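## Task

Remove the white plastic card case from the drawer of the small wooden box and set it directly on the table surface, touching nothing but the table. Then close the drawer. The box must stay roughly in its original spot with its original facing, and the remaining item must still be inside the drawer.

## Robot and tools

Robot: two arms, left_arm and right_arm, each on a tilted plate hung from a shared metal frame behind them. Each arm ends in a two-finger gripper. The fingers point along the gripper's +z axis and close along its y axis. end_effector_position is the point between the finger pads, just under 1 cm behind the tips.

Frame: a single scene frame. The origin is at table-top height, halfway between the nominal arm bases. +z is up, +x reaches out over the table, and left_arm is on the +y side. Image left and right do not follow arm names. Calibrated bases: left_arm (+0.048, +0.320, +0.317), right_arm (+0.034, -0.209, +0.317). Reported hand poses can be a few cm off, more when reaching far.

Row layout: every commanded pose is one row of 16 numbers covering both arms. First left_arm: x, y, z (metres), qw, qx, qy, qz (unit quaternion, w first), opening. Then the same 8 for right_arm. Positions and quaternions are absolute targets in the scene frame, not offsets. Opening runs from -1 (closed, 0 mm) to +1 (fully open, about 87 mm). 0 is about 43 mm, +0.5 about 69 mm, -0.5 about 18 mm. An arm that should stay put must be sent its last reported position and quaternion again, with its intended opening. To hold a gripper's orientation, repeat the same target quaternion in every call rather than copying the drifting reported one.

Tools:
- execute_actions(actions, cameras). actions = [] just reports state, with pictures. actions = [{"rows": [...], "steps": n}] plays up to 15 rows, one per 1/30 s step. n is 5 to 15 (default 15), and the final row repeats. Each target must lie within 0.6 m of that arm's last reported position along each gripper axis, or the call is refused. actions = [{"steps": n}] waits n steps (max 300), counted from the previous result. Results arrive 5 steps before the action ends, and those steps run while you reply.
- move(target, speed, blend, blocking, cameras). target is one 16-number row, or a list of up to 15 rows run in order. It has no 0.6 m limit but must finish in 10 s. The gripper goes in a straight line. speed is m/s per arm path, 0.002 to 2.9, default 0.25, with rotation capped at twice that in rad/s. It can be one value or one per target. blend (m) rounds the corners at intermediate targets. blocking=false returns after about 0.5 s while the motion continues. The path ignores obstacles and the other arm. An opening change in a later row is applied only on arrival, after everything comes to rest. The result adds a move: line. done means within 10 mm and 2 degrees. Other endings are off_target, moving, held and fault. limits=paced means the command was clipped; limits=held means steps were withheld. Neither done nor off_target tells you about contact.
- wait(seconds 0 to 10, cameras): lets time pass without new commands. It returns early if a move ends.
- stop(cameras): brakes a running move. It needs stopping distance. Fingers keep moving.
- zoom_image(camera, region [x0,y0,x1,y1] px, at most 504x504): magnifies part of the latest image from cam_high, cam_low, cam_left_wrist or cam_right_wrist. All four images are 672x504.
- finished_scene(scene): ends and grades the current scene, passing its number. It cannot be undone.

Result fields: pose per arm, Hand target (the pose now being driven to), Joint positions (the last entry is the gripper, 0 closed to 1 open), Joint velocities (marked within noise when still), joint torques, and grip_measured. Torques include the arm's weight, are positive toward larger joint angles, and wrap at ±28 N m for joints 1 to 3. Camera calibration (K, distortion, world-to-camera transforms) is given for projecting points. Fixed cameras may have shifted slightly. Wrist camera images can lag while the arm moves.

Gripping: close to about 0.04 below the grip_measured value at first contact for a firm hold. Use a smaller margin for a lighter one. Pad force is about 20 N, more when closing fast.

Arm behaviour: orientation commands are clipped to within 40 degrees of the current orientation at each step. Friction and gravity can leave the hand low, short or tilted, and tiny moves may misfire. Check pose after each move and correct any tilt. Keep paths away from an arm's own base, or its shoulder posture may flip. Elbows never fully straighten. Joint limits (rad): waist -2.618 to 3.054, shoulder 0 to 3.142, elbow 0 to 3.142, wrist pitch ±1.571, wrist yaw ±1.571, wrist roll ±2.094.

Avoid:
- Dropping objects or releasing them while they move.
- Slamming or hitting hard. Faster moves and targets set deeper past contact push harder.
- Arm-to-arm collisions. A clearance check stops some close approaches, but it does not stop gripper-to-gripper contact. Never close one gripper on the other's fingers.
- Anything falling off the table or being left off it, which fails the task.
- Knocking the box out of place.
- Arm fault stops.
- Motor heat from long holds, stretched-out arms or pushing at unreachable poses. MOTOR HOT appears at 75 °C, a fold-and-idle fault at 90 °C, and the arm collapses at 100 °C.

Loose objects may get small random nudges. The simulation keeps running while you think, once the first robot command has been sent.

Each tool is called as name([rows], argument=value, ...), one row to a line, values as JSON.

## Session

execute_actions(actions=[])

Scene clock: 0.00 s of 6000.00 s.
left_arm: end_effector_position=(+0.3331, +0.1519, +0.2145) grip_measured=+1.000 end_effector_quat_wxyz=(+0.166, +0.205, +0.963, +0.049) | right_arm: end_effector_position=(+0.4711, -0.3406, +0.1768) grip_measured=+1.000 end_effector_quat_wxyz=(+0.220, -0.321, +0.921, -0.013)
Joint positions: left_arm=[-0.841 1.741 0.813 -0.119 -0.801 -0.148 1] | right_arm=[-0.308 1.585 1.037 -0.062 -0.175 -0.955 1]
Joint velocities: within noise
Joint torques (N m): no reading
Motor temperatures (°C): left_arm=[25 31 30 26 24 27 23] | right_arm=[25 28 26 27 27 28 27]
Heat: left arm: 31 °C; right arm: 28 °C.
Hand target: left_arm +0.3356, +0.1518, +0.2160; +0.169, +0.201, +0.964, +0.048 | right_arm +0.4792, -0.3429, +0.1849; +0.232, -0.321, +0.918, -0.021
camera_calibration:
cam_left_wrist: T_world_to_cam=[[-0.375837, -0.909949, -0.175329, 0.299036], [-0.827423, 0.244324, 0.505645, 0.154714], [-0.417274, 0.335111, -0.844739, 0.410246], [0, 0, 0, 1]] pos_world=[0.411588, 0.0968291, 0.32075]
cam_right_wrist: T_world_to_cam=[[0.600023, -0.781227, 0.172214, -0.58096], [-0.755106, -0.481995, 0.444405, 0.132697], [-0.264175, -0.396693, -0.879117, 0.281155], [0, 0, 0, 1]] pos_world=[0.523063, -0.27837, 0.288247]

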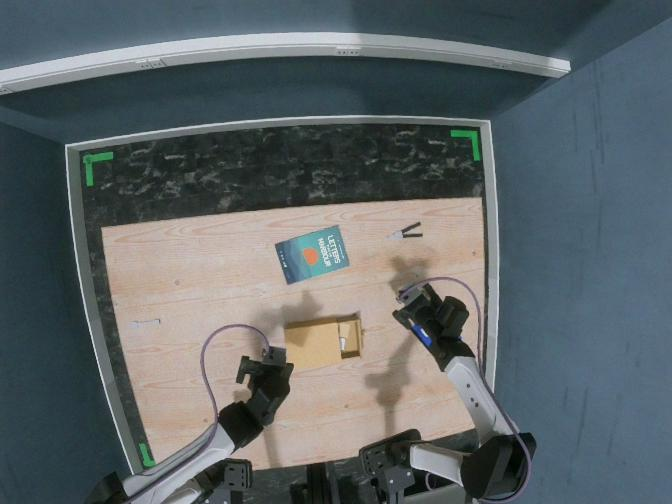

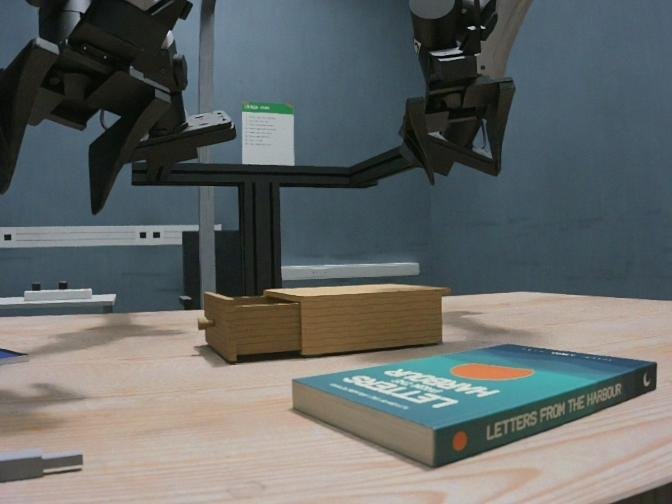

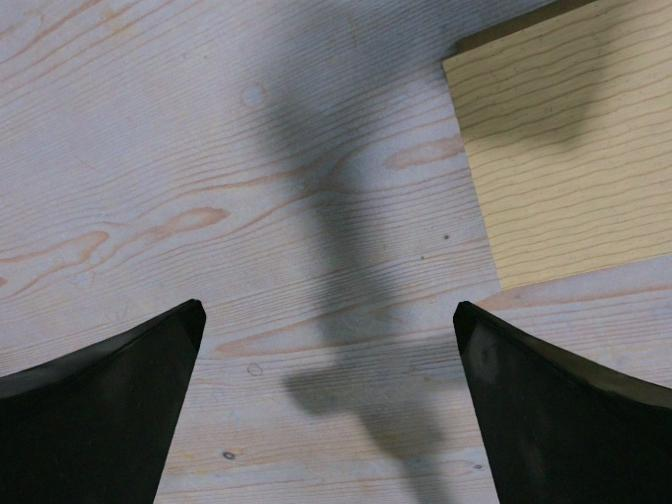

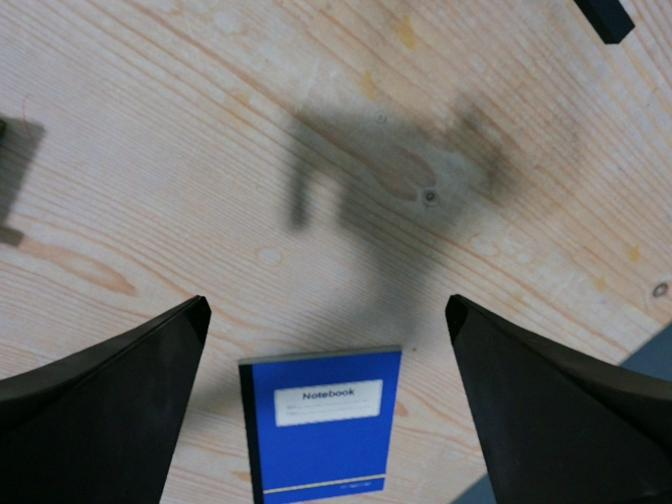

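zoom_image(camera="cam_high", region=[270, 300, 390, 390])

zoom_image(camera="cam_low", region=[180, 260, 470, 390])

zoom_image(camera="cam_high", region=[260, 200, 500, 400])

Scaled by 4.200 from the camera's 672x504 image, which has a finer 960x720 frame.

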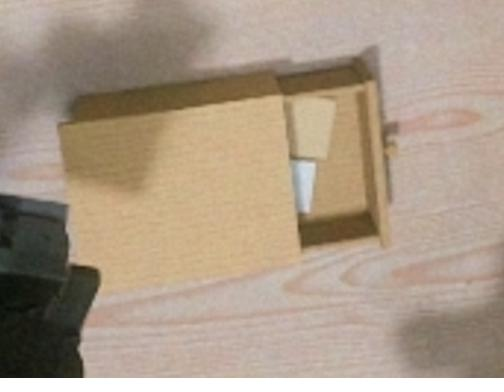

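Scaled by 1.738 from the camera's 672x504 image, which has a finer 960x720 frame.

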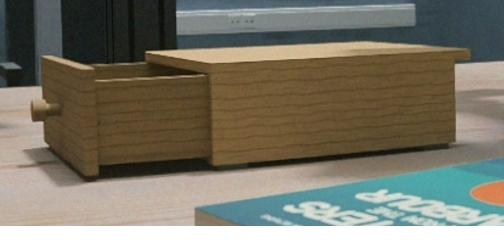

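Scaled by 2.100 from the camera's 672x504 image, which has a finer 960x720 frame.

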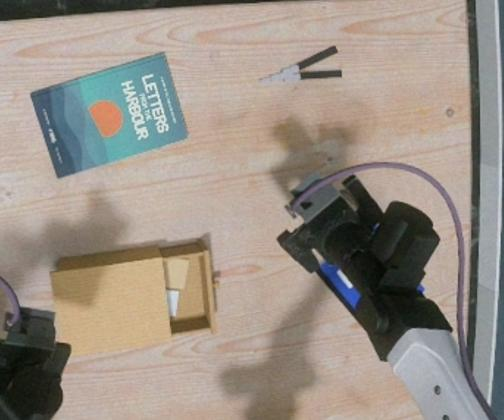

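move(target=[0.322, 0.145, 0.110, 0.1907, -0.0343, 0.9810, 0.0067, -0.9, 0.340, -0.187, 0.125, 0.1907, -0.0343, 0.9810, 0.0067, 0.35], speed=0.4)

zoom_image(camera="cam_right_wrist", region=[60, 60, 460, 460])

zoom_image(camera="cam_low", region=[160, 160, 500, 400])

zoom_image(camera="cam_high", region=[270, 300, 390, 390])

Scene clock: 5.43 s of 6000.00 s.
left_arm: end_effector_position=(+0.3264, +0.1431, +0.1154) grip_measured=-0.900 end_effector_quat_wxyz=(+0.197, -0.030, +0.980, +0.008) | right_arm: end_effector_position=(+0.3388, -0.1898, +0.1265) grip_measured=+0.350 end_effector_quat_wxyz=(+0.185, -0.039, +0.982, +0.009)
Joint positions: left_arm=[-0.668 2.057 0.697 0.506 -0.721 -0.394 0.05] | right_arm=[0.103 1.642 0.476 0.504 0.253 -0.134 0.675]
Joint velocities: within noise
Joint torques (N m): left_arm=[-3.63 -5.89 1.26 1.35 -0.01 0.03] | right_arm=[3.33 -4.34 1.81 1.09 0.11 0.01]
Motor temperatures (°C): left_arm=[26 32 31 26 24 27 23] | right_arm=[25 28 26 27 27 28 27]
Heat: left arm: 32 °C; right arm: 28 °C.
Hand target: left_arm +0.3219, +0.1451, +0.1102; +0.190, -0.034, +0.981, +0.007 | right_arm +0.3398, -0.1870, +0.1251; +0.190, -0.034, +0.981, +0.007
Off the commanded pose: left_arm 0.007 m, 1 deg | right_arm 0.003 m, 1 deg.
Kept back: nothing.
move: done
camera_calibration:
cam_left_wrist: T_world_to_cam=[[0.0640419, -0.997821, -0.0158666, 0.121746], [-0.896806, -0.0645185, 0.437694, 0.276156], [-0.437764, -0.0138016, -0.898984, 0.389482], [0, 0, 0, 1]] pos_world=[0.410362, 0.144673, 0.231197]
cam_right_wrist: T_world_to_cam=[[0.0991265, -0.995071, 0.00268425, -0.224543], [-0.870815, -0.0854424, 0.484129, 0.237241], [-0.481513, -0.0503275, -0.874993, 0.400716], [0, 0, 0, 1]] pos_world=[0.421801, -0.182999, 0.236371]

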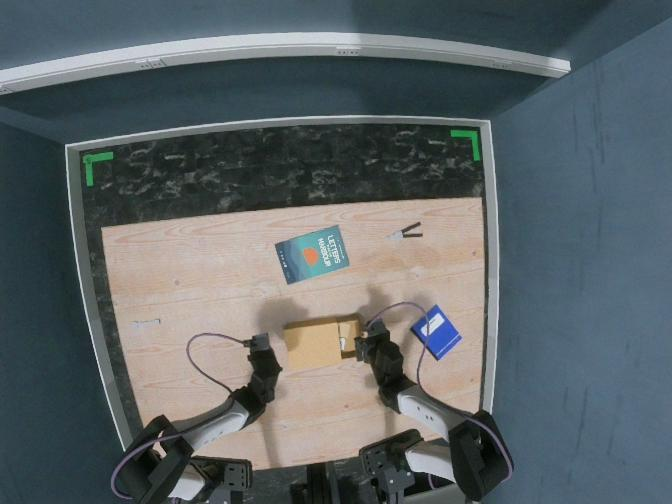

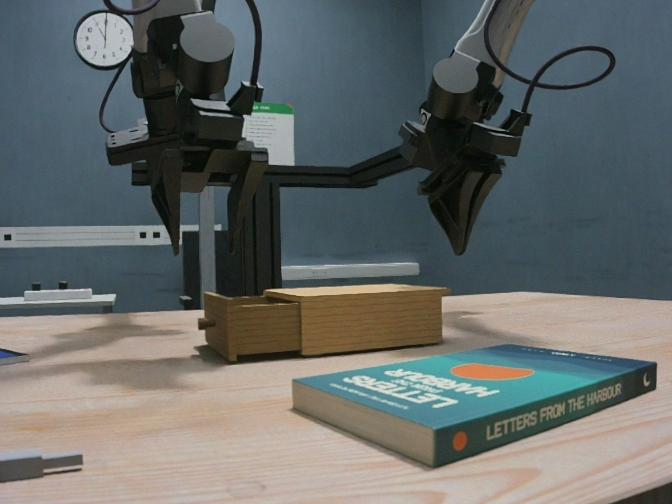

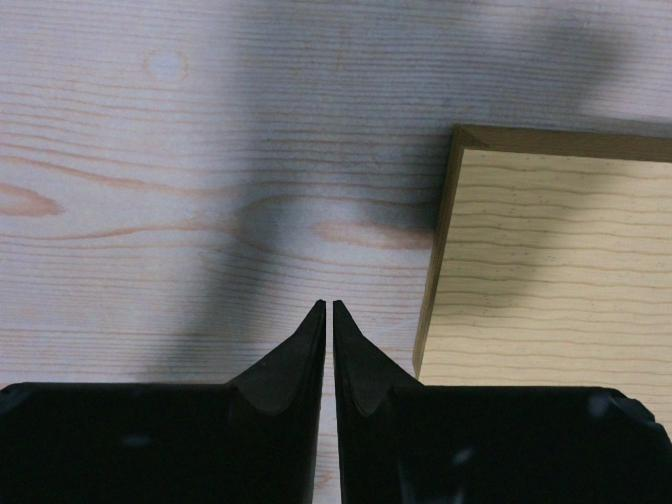

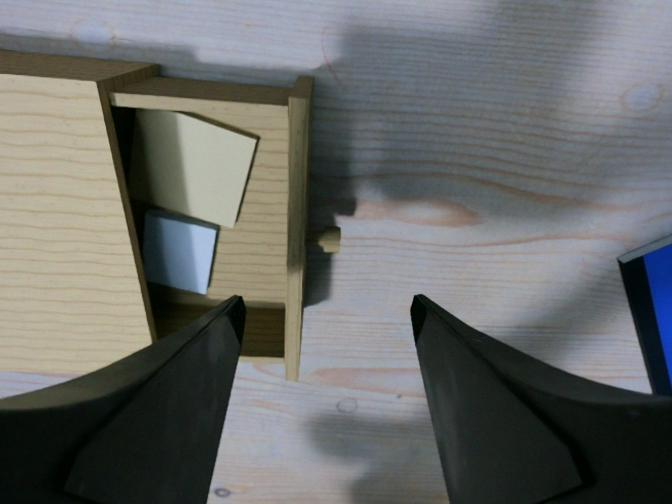

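Scaled by 1.260 from the camera's 672x504 image, which has a finer 960x720 frame.

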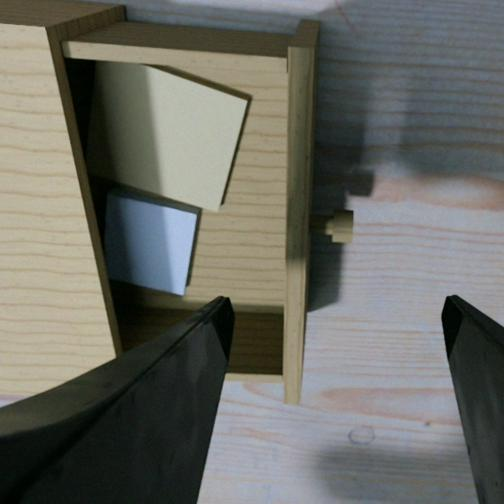

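Scaled by 1.482 from the camera's 672x504 image, which has a finer 960x720 frame.

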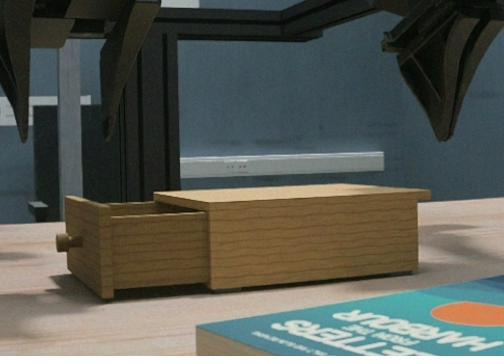

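Scaled by 4.200 from the camera's 672x504 image, which has a finer 960x720 frame.

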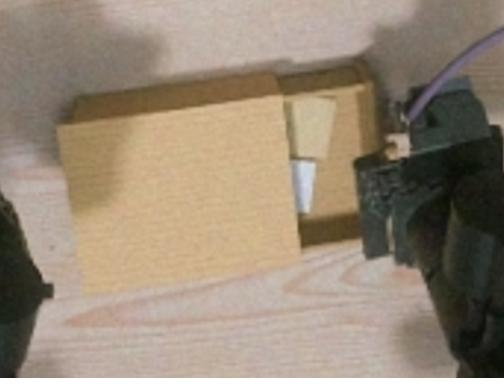

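move([
  [0.316, 0.138, 0.085, 0.1907, -0.0343, 0.9810, 0.0067, -0.9, 0.340, -0.187, 0.060, 0.1907, -0.0343, 0.9810, 0.0067, 0.35],
  [0.316, 0.130, 0.060, 0.1907, -0.0343, 0.9810, 0.0067, -0.9, 0.344, -0.281, 0.062, 0.1907, -0.0343, 0.9810, 0.0067, 0.35],
], speed=[0.2, 0.1], cameras=["cam_high", "cam_low", "cam_right_wrist"])

zoom_image(camera="cam_low", region=[100, 200, 480, 400])

zoom_image(camera="cam_high", region=[270, 300, 390, 390])

Scene clock: 8.63 s of 6000.00 s.
left_arm: end_effector_position=(+0.3143, +0.1294, +0.0647) grip_measured=-0.900 end_effector_quat_wxyz=(+0.192, -0.032, +0.981, +0.008) | right_arm: end_effector_position=(+0.3290, -0.2718, +0.0528) grip_measured=+0.350 end_effector_quat_wxyz=(+0.170, -0.031, +0.985, +0.016)
Joint positions: left_arm=[-0.637 2.296 0.775 0.674 -0.699 -0.375 0.05] | right_arm=[-0.263 1.946 0.581 0.695 -0.042 -0.339 0.675]
Joint velocities: within noise
Joint torques (N m): left_arm=[-3.86 -6.35 1.68 1.35 -0.01 0.22] | right_arm=[0.1 -9.51 1.03 0.79 -0.09 -0.28]
Motor temperatures (°C): left_arm=[26 33 31 27 24 27 23] | right_arm=[25 29 26 27 27 28 27]
Heat: left arm: 33 °C; right arm: 29 °C.
Hand target: left_arm +0.3159, +0.1301, +0.0602; +0.191, -0.034, +0.981, +0.007 | right_arm +0.3438, -0.2809, +0.0617; +0.191, -0.034, +0.981, +0.006
Off the commanded pose: left_arm 0.005 m, 0 deg | right_arm 0.020 m, 3 deg.
Kept back: nothing.
move: off_target (right_arm)
camera_calibration:
cam_right_wrist: T_world_to_cam=[[0.0864837, -0.996122, -0.0161889, -0.300115], [-0.856373, -0.0826344, 0.509702, 0.252112], [-0.509063, -0.0302172, -0.860198, 0.341154], [0, 0, 0, 1]] pos_world=[0.415526, -0.267809, 0.160099]
Images, in order (width x height): cam_high 672x504, cam_low 672x504, cam_right_wrist 672x504.

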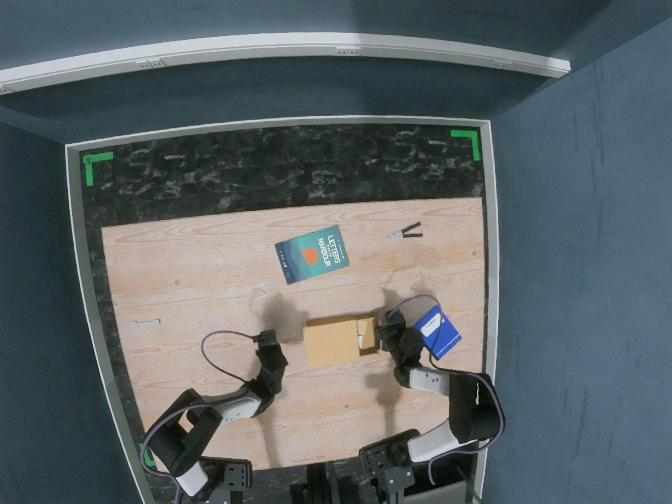

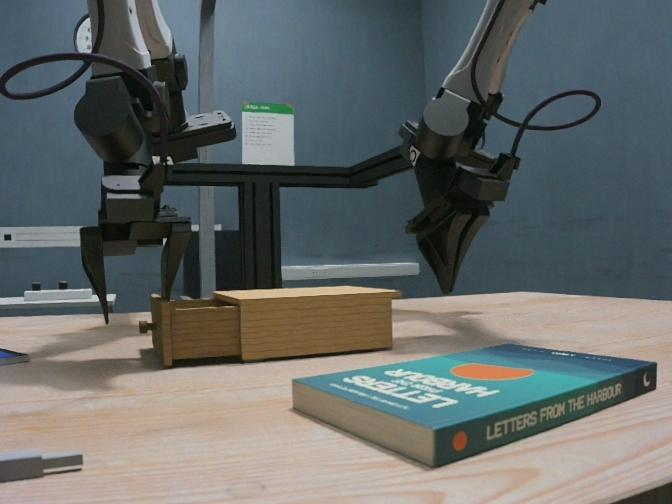

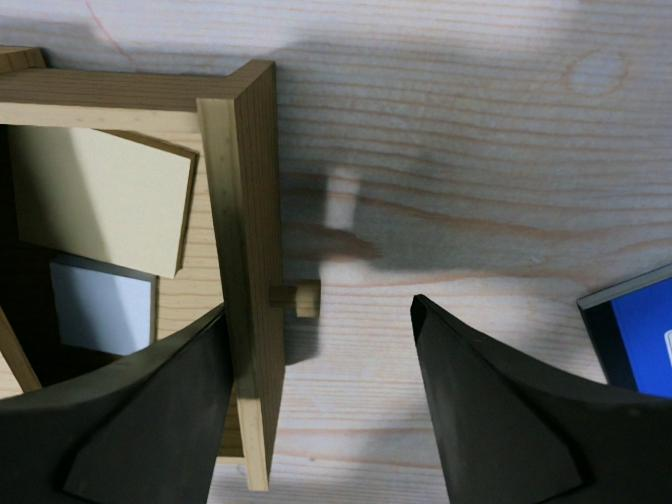

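Scaled by 1.326 from the camera's 672x504 image, which has a finer 960x720 frame.

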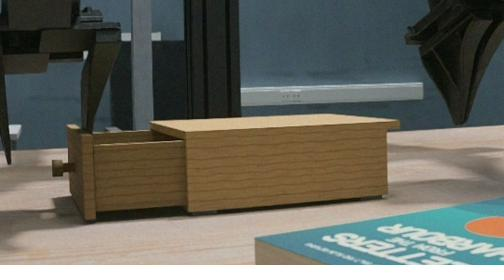

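Scaled by 4.200 from the camera's 672x504 image, which has a finer 960x720 frame.

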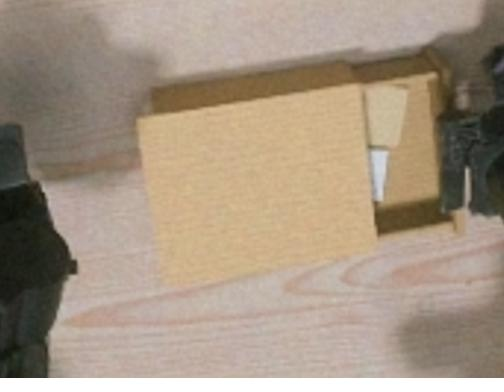

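move([
  [0.318, 0.120, 0.125, 0.1907, -0.0343, 0.9810, 0.0067, -0.9, 0.344, -0.281, 0.062, 0.1907, -0.0343, 0.9810, 0.0067, 0.35],
  [0.322, -0.030, 0.115, 0.1907, -0.0343, 0.9810, 0.0067, -0.9, 0.344, -0.281, 0.062, 0.1907, -0.0343, 0.9810, 0.0067, 0.35],
  [0.322, -0.040, 0.042, 0.1907, -0.0343, 0.9810, 0.0067, -0.9, 0.344, -0.281, 0.062, 0.1907, -0.0343, 0.9810, 0.0067, 0.35],
], speed=[0.25, 0.3, 0.1], blend=[0.03, 0.02, 0], cameras=["cam_high", "cam_low"])

zoom_image(camera="cam_low", region=[100, 160, 480, 400])

zoom_image(camera="cam_high", region=[270, 300, 390, 390])

Scene clock: 12.93 s of 6000.00 s.
left_arm: end_effector_position=(+0.3282, -0.0541, +0.0758) grip_measured=-0.900 end_effector_quat_wxyz=(+0.202, -0.026, +0.979, -0.013) | right_arm: end_effector_position=(+0.3291, -0.2718, +0.0528) grip_measured=+0.350 end_effector_quat_wxyz=(+0.170, -0.032, +0.985, +0.016)
Joint positions: left_arm=[-0.934 2.63 1.514 0.089 -0.848 -0.666 0.05] | right_arm=[-0.263 1.946 0.581 0.694 -0.043 -0.342 0.675]
Joint velocities: within noise
Joint torques (N m): left_arm=[-3.81 -5.07 4.07 1.46 -0.14 0.11] | right_arm=[0.06 -9.57 0.9 0.74 -0.13 -0.3]
Motor temperatures (°C): left_arm=[26 34 31 27 24 27 23] | right_arm=[25 29 26 28 27 28 27]
Heat: left arm: 34 °C; right arm: 29 °C.
Hand target: left_arm +0.3206, -0.0383, +0.0447; +0.190, -0.035, +0.981, +0.007 | right_arm +0.3438, -0.2809, +0.0617; +0.191, -0.034, +0.981, +0.006
Off the commanded pose: left_arm 0.037 m, 3 deg | right_arm 0.020 m, 3 deg.
Kept back: nothing.
move: off_target (left_arm, right_arm)
Images, in order (width x height): cam_high 672x504, cam_low 672x504.

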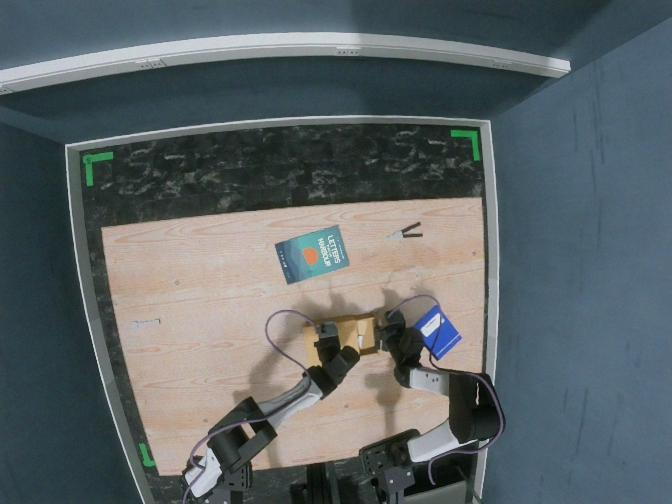

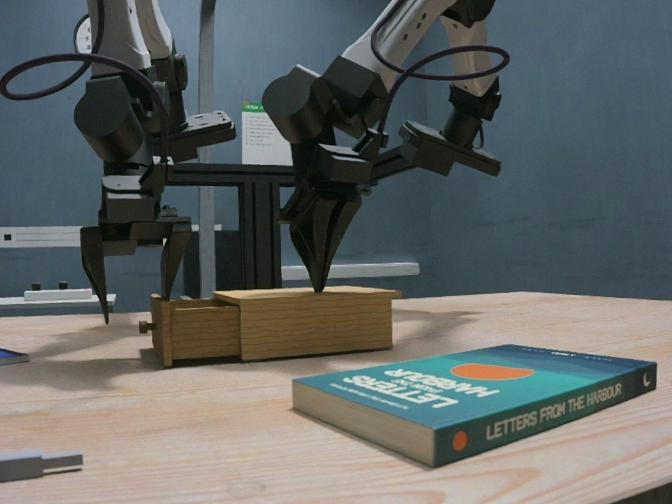

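Scaled by 1.326 from the camera's 672x504 image, which has a finer 960x720 frame.

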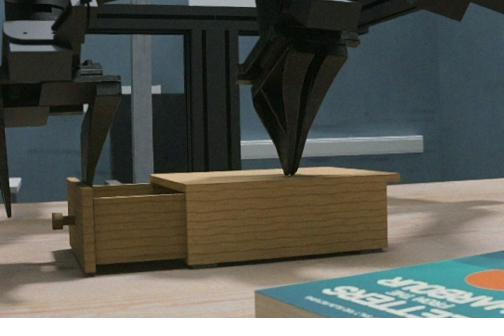

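Scaled by 4.200 from the camera's 672x504 image, which has a finer 960x720 frame.

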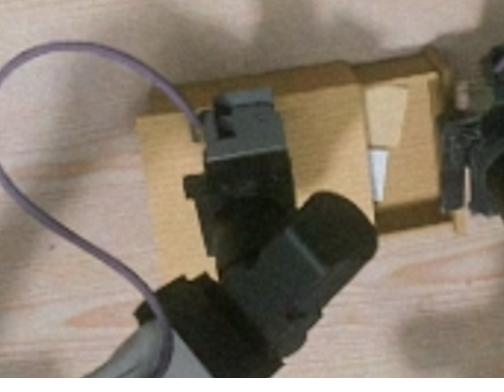

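move(target=[0.322, -0.012, 0.030, 0.1907, -0.0343, 0.9810, 0.0067, -0.9, 0.350, -0.352, 0.062, 0.1907, -0.0343, 0.9810, 0.0067, 0.35], speed=0.08, cameras=["cam_high", "cam_low"])

zoom_image(camera="cam_low", region=[60, 180, 480, 400])

zoom_image(camera="cam_high", region=[290, 290, 430, 390])

Scene clock: 14.40 s of 6000.00 s.
left_arm: end_effector_position=(+0.3284, -0.0522, +0.0745) grip_measured=-0.900 end_effector_quat_wxyz=(+0.217, -0.034, +0.975, -0.042) | right_arm: end_effector_position=(+0.3291, -0.3307, +0.0494) grip_measured=+0.350 end_effector_quat_wxyz=(+0.162, -0.024, +0.986, +0.037)
Joint positions: left_arm=[-0.924 2.605 1.413 0.26 -0.816 -0.62 0.05] | right_arm=[-0.472 1.936 0.695 0.523 -0.234 -0.457 0.675]
Joint velocities: within noise
Joint torques (N m): left_arm=[-0.27 -5.78 1.63 1.18 -0.14 0.23] | right_arm=[-1.48 -10.55 2.3 0.81 0 -0.4]
Motor temperatures (°C): left_arm=[26 34 31 27 24 27 23] | right_arm=[25 30 26 28 27 28 27]
Heat: left arm: 34 °C; right arm: 30 °C.
Hand target: left_arm +0.3187, -0.0114, +0.0348; +0.189, -0.035, +0.981, +0.006 | right_arm +0.3495, -0.3517, +0.0621; +0.190, -0.034, +0.981, +0.006
Off the commanded pose: left_arm 0.060 m, 6 deg | right_arm 0.032 m, 5 deg.
Kept back: nothing.
move: off_target (left_arm, right_arm)
Images, in order (width x height): cam_high 672x504, cam_low 672x504.

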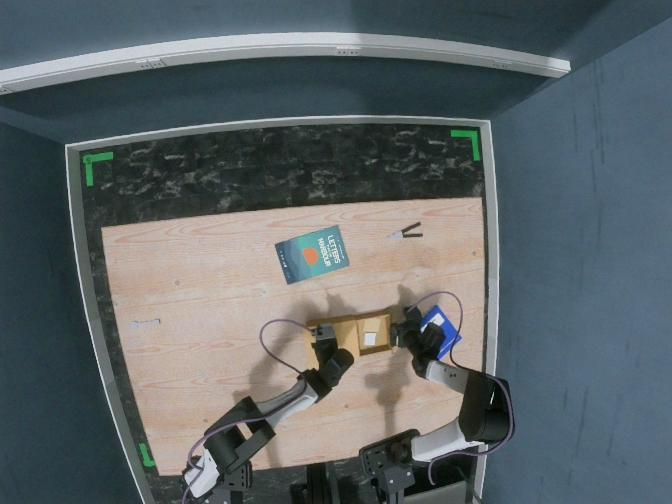

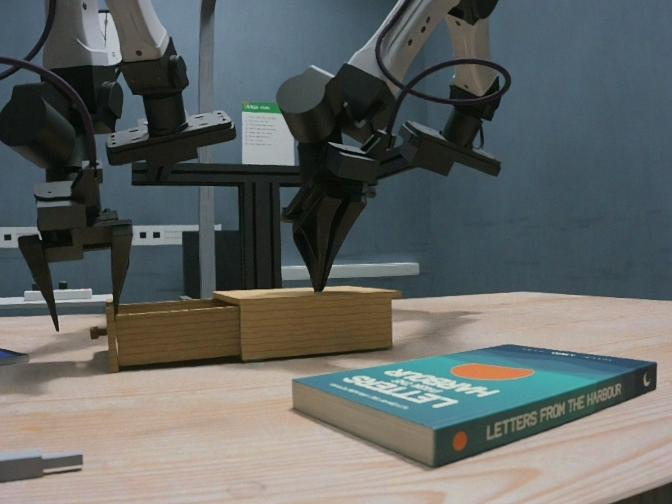

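Scaled by 1.200 from the camera's 672x504 image, which has a finer 960x720 frame.

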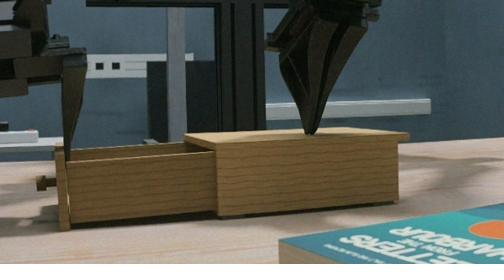

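Scaled by 3.600 from the camera's 672x504 image, which has a finer 960x720 frame.

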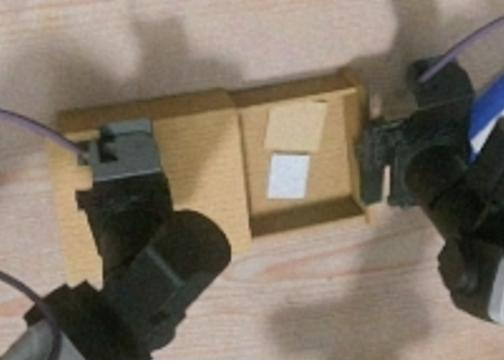

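move([
  [0.322, -0.020, 0.125, 0.1907, -0.0343, 0.9810, 0.0067, -0.9, 0.345, -0.346, 0.140, 0.1907, -0.0343, 0.9810, 0.0067, 0.35],
  [0.318, 0.105, 0.120, 0.1907, -0.0343, 0.9810, 0.0067, -0.9, 0.315, -0.222, 0.132, 0.1900, 0.0770, 0.9786, -0.0150, 0.15],
], speed=[0.22, 0.28], blend=[0.015, 0], cameras=["cam_high", "cam_low", "cam_right_wrist"])

zoom_image(camera="cam_right_wrist", region=[60, 60, 460, 460])

zoom_image(camera="cam_low", region=[60, 160, 540, 400])

Scene clock: 18.13 s of 6000.00 s.
left_arm: end_effector_position=(+0.3127, +0.1045, +0.1164) grip_measured=-0.900 end_effector_quat_wxyz=(+0.187, -0.028, +0.982, +0.014) | right_arm: end_effector_position=(+0.3130, -0.2238, +0.1332) grip_measured=+0.150 end_effector_quat_wxyz=(+0.184, +0.073, +0.980, -0.013)
Joint positions: left_arm=[-0.777 2.145 0.816 0.362 -0.79 -0.528 0.05] | right_arm=[-0.005 1.545 0.358 0.547 0.25 0.008 0.575]
Joint velocities: within noise
Joint torques (N m): left_arm=[-4.66 -9.07 1.54 1.23 -0.06 0.21] | right_arm=[2.52 -3.93 1.7 1.11 0.14 -0.02]
Motor temperatures (°C): left_arm=[26 35 31 27 24 27 23] | right_arm=[25 30 26 28 27 28 27]
Heat: left arm: 35 °C; right arm: 30 °C.
Hand target: left_arm +0.3180, +0.1050, +0.1200; +0.191, -0.034, +0.981, +0.007 | right_arm +0.3149, -0.2220, +0.1321; +0.190, +0.077, +0.979, -0.015
Off the commanded pose: left_arm 0.006 m, 1 deg | right_arm 0.003 m, 1 deg.
Kept back: nothing.
move: done
camera_calibration:
cam_right_wrist: T_world_to_cam=[[-0.12799, -0.991767, 0.00404688, -0.184159], [-0.866951, 0.113862, 0.485212, 0.251859], [-0.481678, 0.058594, -0.874387, 0.416786], [0, 0, 0, 1]] pos_world=[0.395535, -0.235742, 0.242973]
Images, in order (width x height): cam_high 672x504, cam_low 672x504, cam_right_wrist 672x504.

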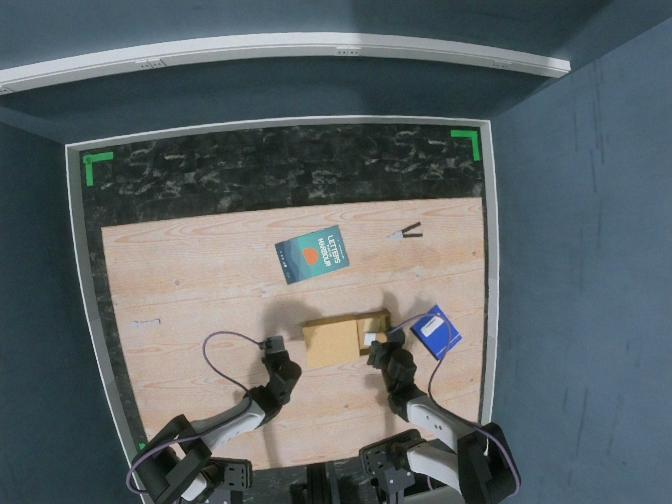

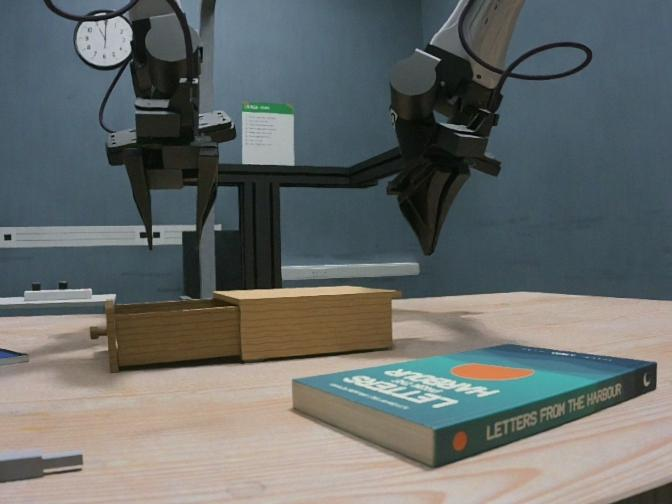

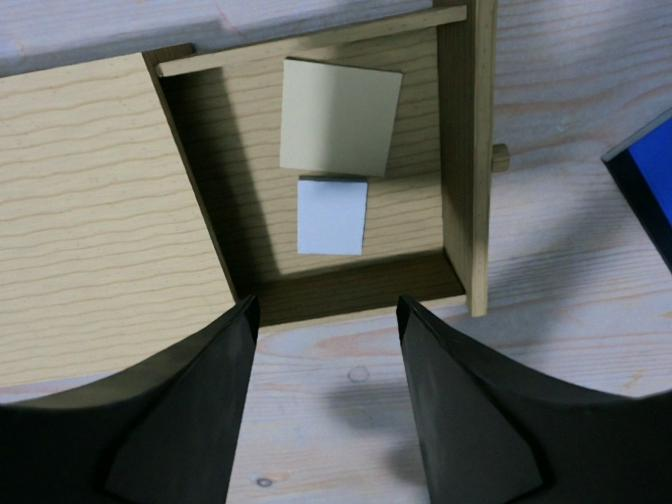

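Scaled by 1.260 from the camera's 672x504 image, which has a finer 960x720 frame.

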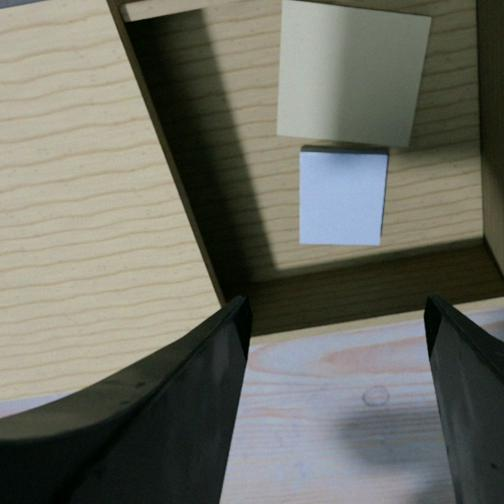

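Scaled by 1.050 from the camera's 672x504 image, which has a finer 960x720 frame.

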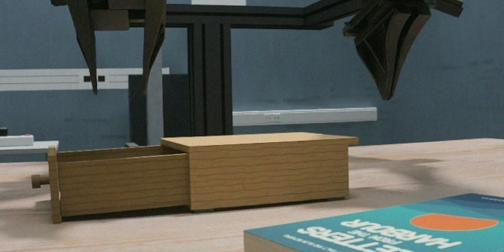

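move([
  [0.318, 0.104, 0.090, 0.1907, -0.0343, 0.9810, 0.0067, -0.9, 0.309, -0.2205, 0.075, 0.1900, 0.0803, 0.9783, -0.0156, 0.15],
  [0.318, 0.100, 0.060, 0.1907, -0.0343, 0.9810, 0.0067, -0.9, 0.309, -0.2205, 0.021, 0.1900, 0.0803, 0.9783, -0.0156, 0.15],
], speed=[0.2, 0.08], blend=[0.01, 0], cameras=["cam_right_wrist"])

zoom_image(camera="cam_right_wrist", region=[140, 150, 540, 500])

Scene clock: 21.07 s of 6000.00 s.
left_arm: end_effector_position=(+0.3163, +0.0994, +0.0650) grip_measured=-0.900 end_effector_quat_wxyz=(+0.192, -0.032, +0.981, +0.008) | right_arm: end_effector_position=(+0.3061, -0.2183, +0.0245) grip_measured=+0.150 end_effector_quat_wxyz=(+0.183, +0.080, +0.980, -0.015)
Joint positions: left_arm=[-0.701 2.344 0.88 0.575 -0.74 -0.439 0.05] | right_arm=[-0.076 2.198 0.531 1.032 0.201 -0.021 0.575]
Joint velocities: within noise
Joint torques (N m): left_arm=[-4.31 -6.76 2.14 1.32 -0.02 0.21] | right_arm=[1.14 -4.31 -0.5 1.09 -0.1 -0.23]
Motor temperatures (°C): left_arm=[26 36 31 27 24 26 23] | right_arm=[25 30 26 28 27 28 27]
Heat: left arm: 36 °C; right arm: 30 °C.
Hand target: left_arm +0.3179, +0.1001, +0.0601; +0.191, -0.034, +0.981, +0.007 | right_arm +0.3090, -0.2204, +0.0212; +0.190, +0.080, +0.978, -0.016
Off the commanded pose: left_arm 0.005 m, 0 deg | right_arm 0.005 m, 1 deg.
Kept back: nothing.
move: done
camera_calibration:
cam_right_wrist: T_world_to_cam=[[-0.142555, -0.989765, 0.00656765, -0.174367], [-0.863287, 0.127579, 0.488324, 0.29986], [-0.484164, 0.0639432, -0.872638, 0.320024], [0, 0, 0, 1]] pos_world=[0.388952, -0.231301, 0.133981]
Images, in order (width x height): cam_right_wrist 672x504.

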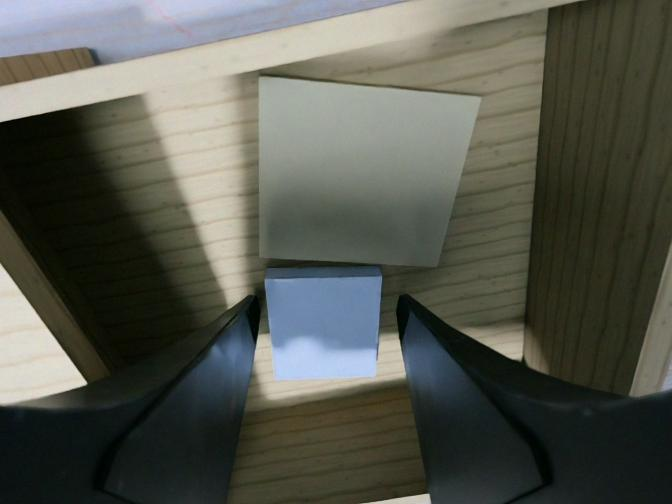

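Scaled by 1.260 from the camera's 672x504 image, which has a finer 960x720 frame.

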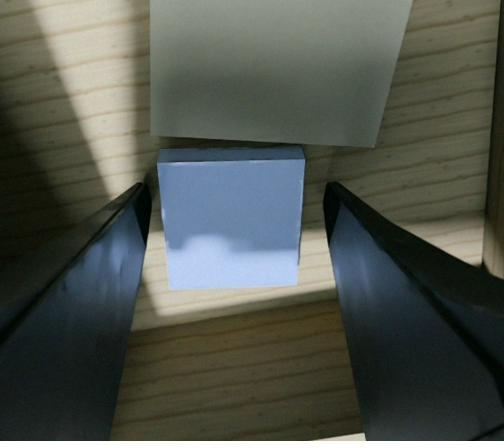

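move(target=[0.318, 0.100, 0.060, 0.1907, -0.0343, 0.9810, 0.0067, -0.9, 0.308, -0.2215, 0.0175, 0.1900, 0.0803, 0.9783, -0.0156, -0.35], speed=0.05, cameras=["cam_right_wrist"])

Scene clock: 22.30 s of 6000.00 s.
left_arm: end_effector_position=(+0.3164, +0.0994, +0.0650) grip_measured=-0.900 end_effector_quat_wxyz=(+0.192, -0.032, +0.981, +0.008) | right_arm: end_effector_position=(+0.3087, -0.2186, +0.0239) grip_measured=-0.070 end_effector_quat_wxyz=(+0.190, +0.080, +0.978, -0.015)
Joint positions: left_arm=[-0.701 2.344 0.88 0.575 -0.74 -0.439 0.05] | right_arm=[-0.077 2.208 0.531 1.058 0.199 -0.024 0.465]
Joint velocities: within noise
Joint torques (N m): left_arm=[-4.36 -6.74 2.15 1.31 -0.02 0.22] | right_arm=[0.59 -4 0.06 1.04 -0.12 -0.25]
Motor temperatures (°C): left_arm=[26 36 31 27 24 26 23] | right_arm=[25 30 26 28 27 28 27]
Heat: left arm: 36 °C; right arm: 30 °C.
Hand target: left_arm +0.3179, +0.1001, +0.0601; +0.191, -0.034, +0.981, +0.007 | right_arm +0.3079, -0.2215, +0.0178; +0.190, +0.080, +0.978, -0.016
Off the commanded pose: left_arm 0.005 m, 0 deg | right_arm 0.007 m, 0 deg.
Kept back: nothing.
move: done
camera_calibration:
cam_right_wrist: T_world_to_cam=[[-0.143732, -0.989601, 0.00547773, -0.173903], [-0.870677, 0.129086, 0.474614, 0.305389], [-0.470386, 0.063448, -0.880177, 0.31655], [0, 0, 0, 1]] pos_world=[0.3898, -0.231601, 0.13463]
Images, in order (width x height): cam_right_wrist 672x504.

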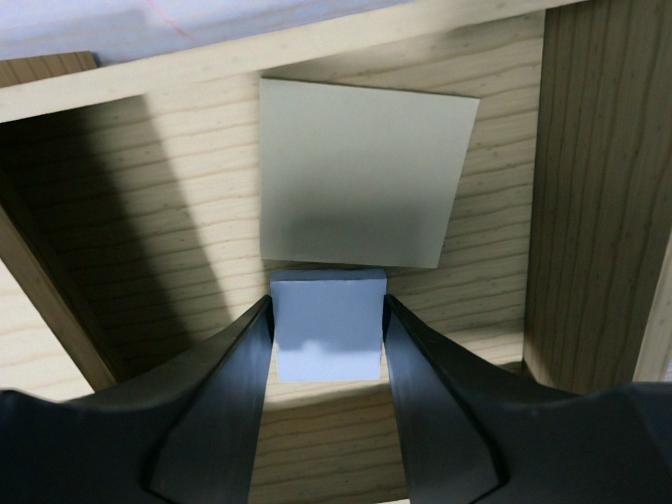

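move([
  [0.318, 0.100, 0.060, 0.1907, -0.0343, 0.9810, 0.0067, -0.9, 0.314, -0.2215, 0.140, 0.1900, 0.0803, 0.9783, -0.0156, -0.35],
  [0.318, 0.100, 0.060, 0.1907, -0.0343, 0.9810, 0.0067, -0.9, 0.436, -0.348, 0.115, 0.1900, 0.0803, 0.9783, -0.0156, -0.35],
  [0.318, 0.100, 0.060, 0.1907, -0.0343, 0.9810, 0.0067, -0.9, 0.438, -0.350, 0.028, 0.1900, 0.0803, 0.9783, -0.0156, -0.35],
], speed=[0.2, 0.3, 0.15], blend=[0.02, 0.03, 0], cameras=["cam_high", "cam_low", "cam_right_wrist"])

zoom_image(camera="cam_low", region=[0, 180, 400, 420])

Scene clock: 25.47 s of 6000.00 s.
left_arm: end_effector_position=(+0.3165, +0.0993, +0.0650) grip_measured=-0.900 end_effector_quat_wxyz=(+0.192, -0.032, +0.981, +0.008) | right_arm: end_effector_position=(+0.4321, -0.3458, +0.0317) grip_measured=-0.070 end_effector_quat_wxyz=(+0.179, +0.083, +0.980, -0.015)
Joint positions: left_arm=[-0.701 2.344 0.88 0.576 -0.74 -0.439 0.05] | right_arm=[-0.361 2.059 1.079 0.353 -0.027 -0.182 0.465]
Joint velocities: within noise
Joint torques (N m): left_arm=[-4.38 -6.71 2.13 1.3 -0.02 0.21] | right_arm=[-0.01 -7.24 4.38 1.12 -0.16 -0.25]
Motor temperatures (°C): left_arm=[26 37 31 27 24 26 23] | right_arm=[25 31 26 28 27 28 27]
Heat: left arm: 37 °C; right arm: 31 °C.
Hand target: left_arm +0.3179, +0.1001, +0.0601; +0.191, -0.034, +0.981, +0.007 | right_arm +0.4379, -0.3500, +0.0283; +0.190, +0.080, +0.978, -0.016
Off the commanded pose: left_arm 0.005 m, 0 deg | right_arm 0.008 m, 1 deg.
Kept back: nothing.
move: done
camera_calibration:
cam_right_wrist: T_world_to_cam=[[-0.148903, -0.988836, 0.00557119, -0.279562], [-0.858646, 0.132089, 0.495256, 0.420661], [-0.490463, 0.0689617, -0.868729, 0.399765], [0, 0, 0, 1]] pos_world=[0.515642, -0.359574, 0.14051]
Images, in order (width x height): cam_high 672x504, cam_low 672x504, cam_right_wrist 672x504.

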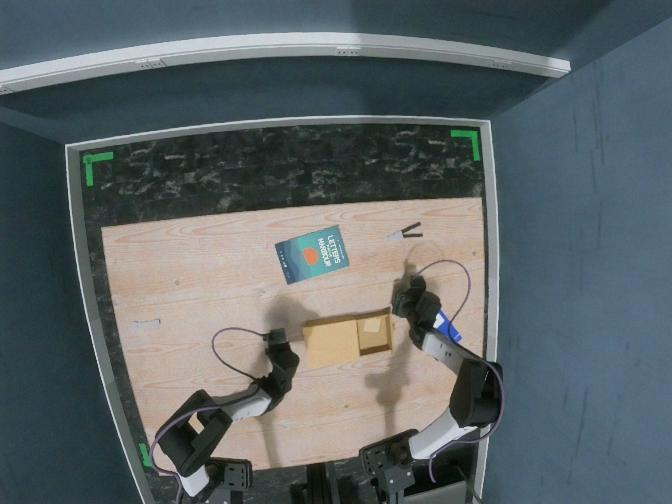

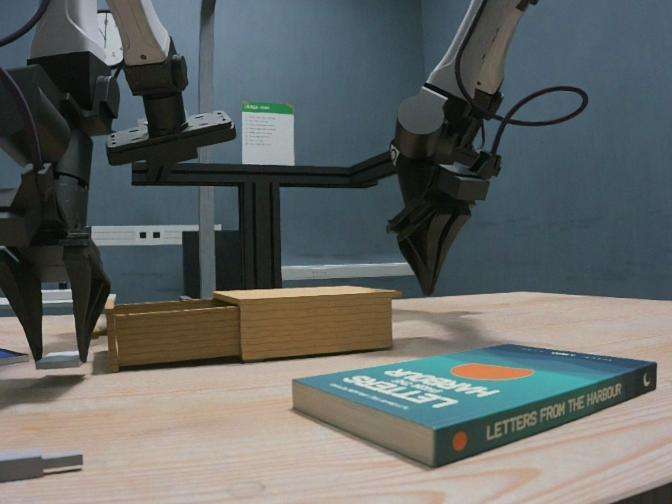

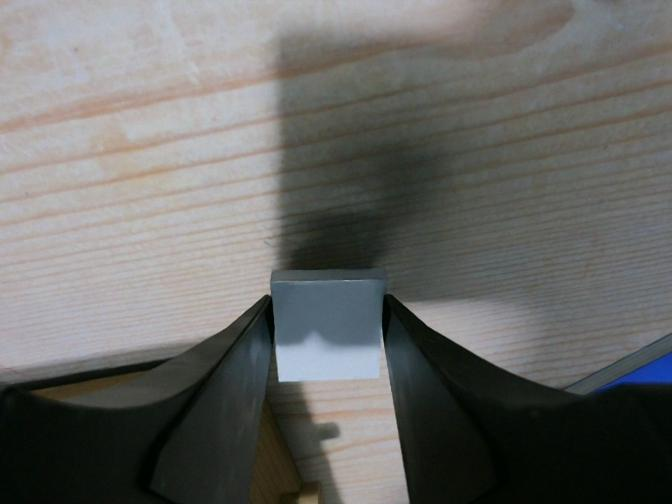

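Scaled by 1.260 from the camera's 672x504 image, which has a finer 960x720 frame.

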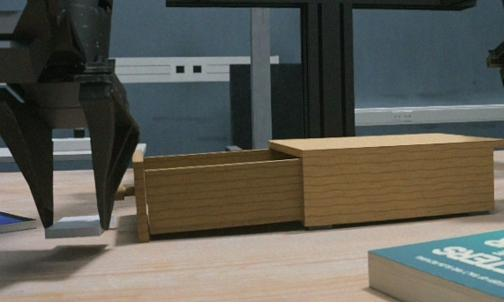

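move(target=[0.318, 0.100, 0.060, 0.1907, -0.0343, 0.9810, 0.0067, -0.9, 0.438, -0.350, 0.011, 0.1900, 0.0803, 0.9783, -0.0156, -0.35], speed=0.06, cameras=["cam_low"])

zoom_image(camera="cam_low", region=[0, 280, 180, 420])

Scene clock: 26.40 s of 6000.00 s.
left_arm: end_effector_position=(+0.3165, +0.0993, +0.0650) grip_measured=-0.900 end_effector_quat_wxyz=(+0.192, -0.032, +0.981, +0.008) | right_arm: end_effector_position=(+0.4319, -0.3450, +0.0179) grip_measured=-0.070 end_effector_quat_wxyz=(+0.177, +0.083, +0.981, -0.014)
Joint positions: left_arm=[-0.701 2.344 0.88 0.576 -0.74 -0.439 0.05] | right_arm=[-0.361 2.111 1.107 0.374 -0.028 -0.183 0.465]
Joint velocities: within noise
Joint torques (N m): left_arm=[-4.37 -6.76 2.13 1.3 -0.02 0.24] | right_arm=[-0.16 -6.49 4.82 1.2 -0.19 -0.24]
Motor temperatures (°C): left_arm=[26 37 31 27 24 26 23] | right_arm=[25 31 26 28 27 28 27]
Heat: left arm: 37 °C; right arm: 31 °C.
Hand target: left_arm +0.3179, +0.1001, +0.0601; +0.191, -0.034, +0.981, +0.007 | right_arm +0.4378, -0.3500, +0.0116; +0.190, +0.080, +0.978, -0.016
Off the commanded pose: left_arm 0.005 m, 0 deg | right_arm 0.011 m, 2 deg.
Kept back: nothing.
move: off_target (right_arm)
Images, in order (width x height): cam_low 672x504.

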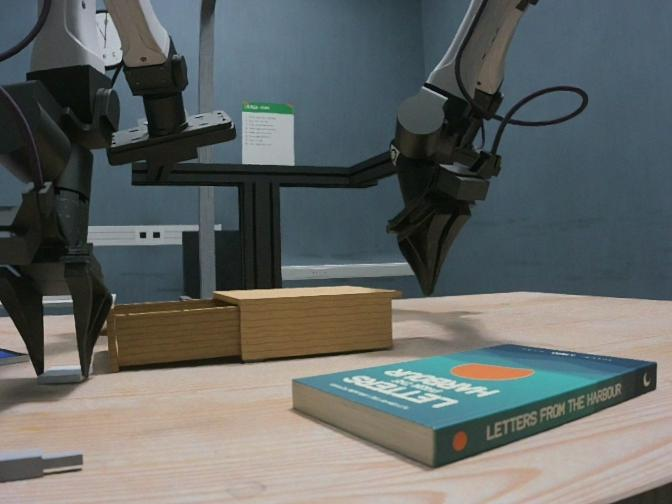

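Scaled by 2.800 from the camera's 672x504 image, which has a finer 960x720 frame.

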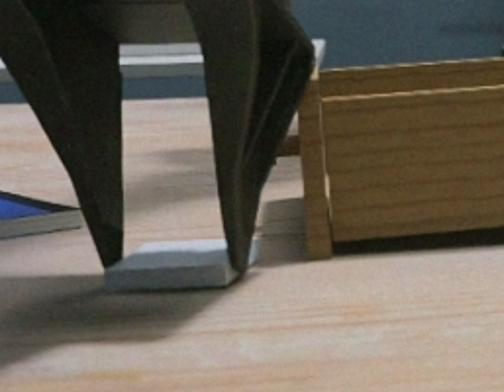

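move([
  [0.318, 0.100, 0.060, 0.1907, -0.0343, 0.9810, 0.0067, -0.9, 0.438, -0.350, 0.006, 0.1900, 0.0803, 0.9783, -0.0156, -0.35],
  [0.318, 0.100, 0.060, 0.1907, -0.0343, 0.9810, 0.0067, -0.9, 0.438, -0.350, 0.008, 0.1900, 0.0803, 0.9783, -0.0156, 0.10],
], speed=[0.05, 0.05], cameras=["cam_low"])

zoom_image(camera="cam_low", region=[0, 280, 180, 420])

Scene clock: 27.83 s of 6000.00 s.
left_arm: end_effector_position=(+0.3165, +0.0993, +0.0650) grip_measured=-0.900 end_effector_quat_wxyz=(+0.192, -0.032, +0.981, +0.008) | right_arm: end_effector_position=(+0.4360, -0.3464, +0.0163) grip_measured=+0.100 end_effector_quat_wxyz=(+0.183, +0.083, +0.980, -0.015)
Joint positions: left_arm=[-0.701 2.344 0.88 0.576 -0.74 -0.439 0.05] | right_arm=[-0.361 2.12 1.119 0.383 -0.029 -0.183 0.55]
Joint velocities: within noise
Joint torques (N m): left_arm=[-4.33 -6.8 2.1 1.3 -0.03 0.21] | right_arm=[-0.21 -6.31 4.41 1.16 -0.16 -0.27]
Motor temperatures (°C): left_arm=[27 37 31 28 24 26 23] | right_arm=[25 31 26 28 27 28 27]
Heat: left arm: 37 °C; right arm: 31 °C.
Hand target: left_arm +0.3179, +0.1001, +0.0601; +0.191, -0.034, +0.981, +0.007 | right_arm +0.4377, -0.3499, +0.0084; +0.190, +0.080, +0.978, -0.016
Off the commanded pose: left_arm 0.005 m, 0 deg | right_arm 0.009 m, 1 deg.
Kept back: nothing.
move: done; target 2's new opening was sent with right_arm's hand 0.012 m and 2 deg from that target
Images, in order (width x height): cam_low 672x504.

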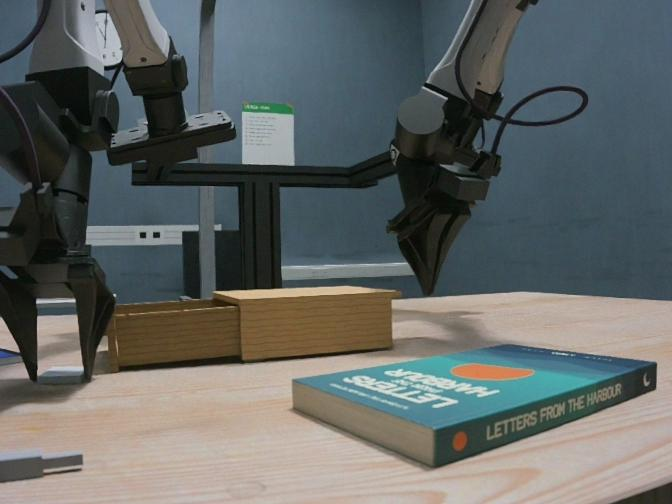

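Scaled by 2.800 from the camera's 672x504 image, which has a finer 960x720 frame.

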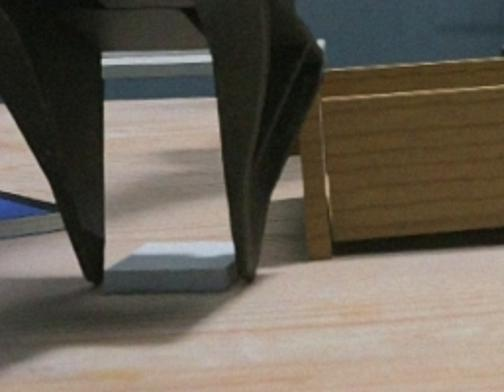

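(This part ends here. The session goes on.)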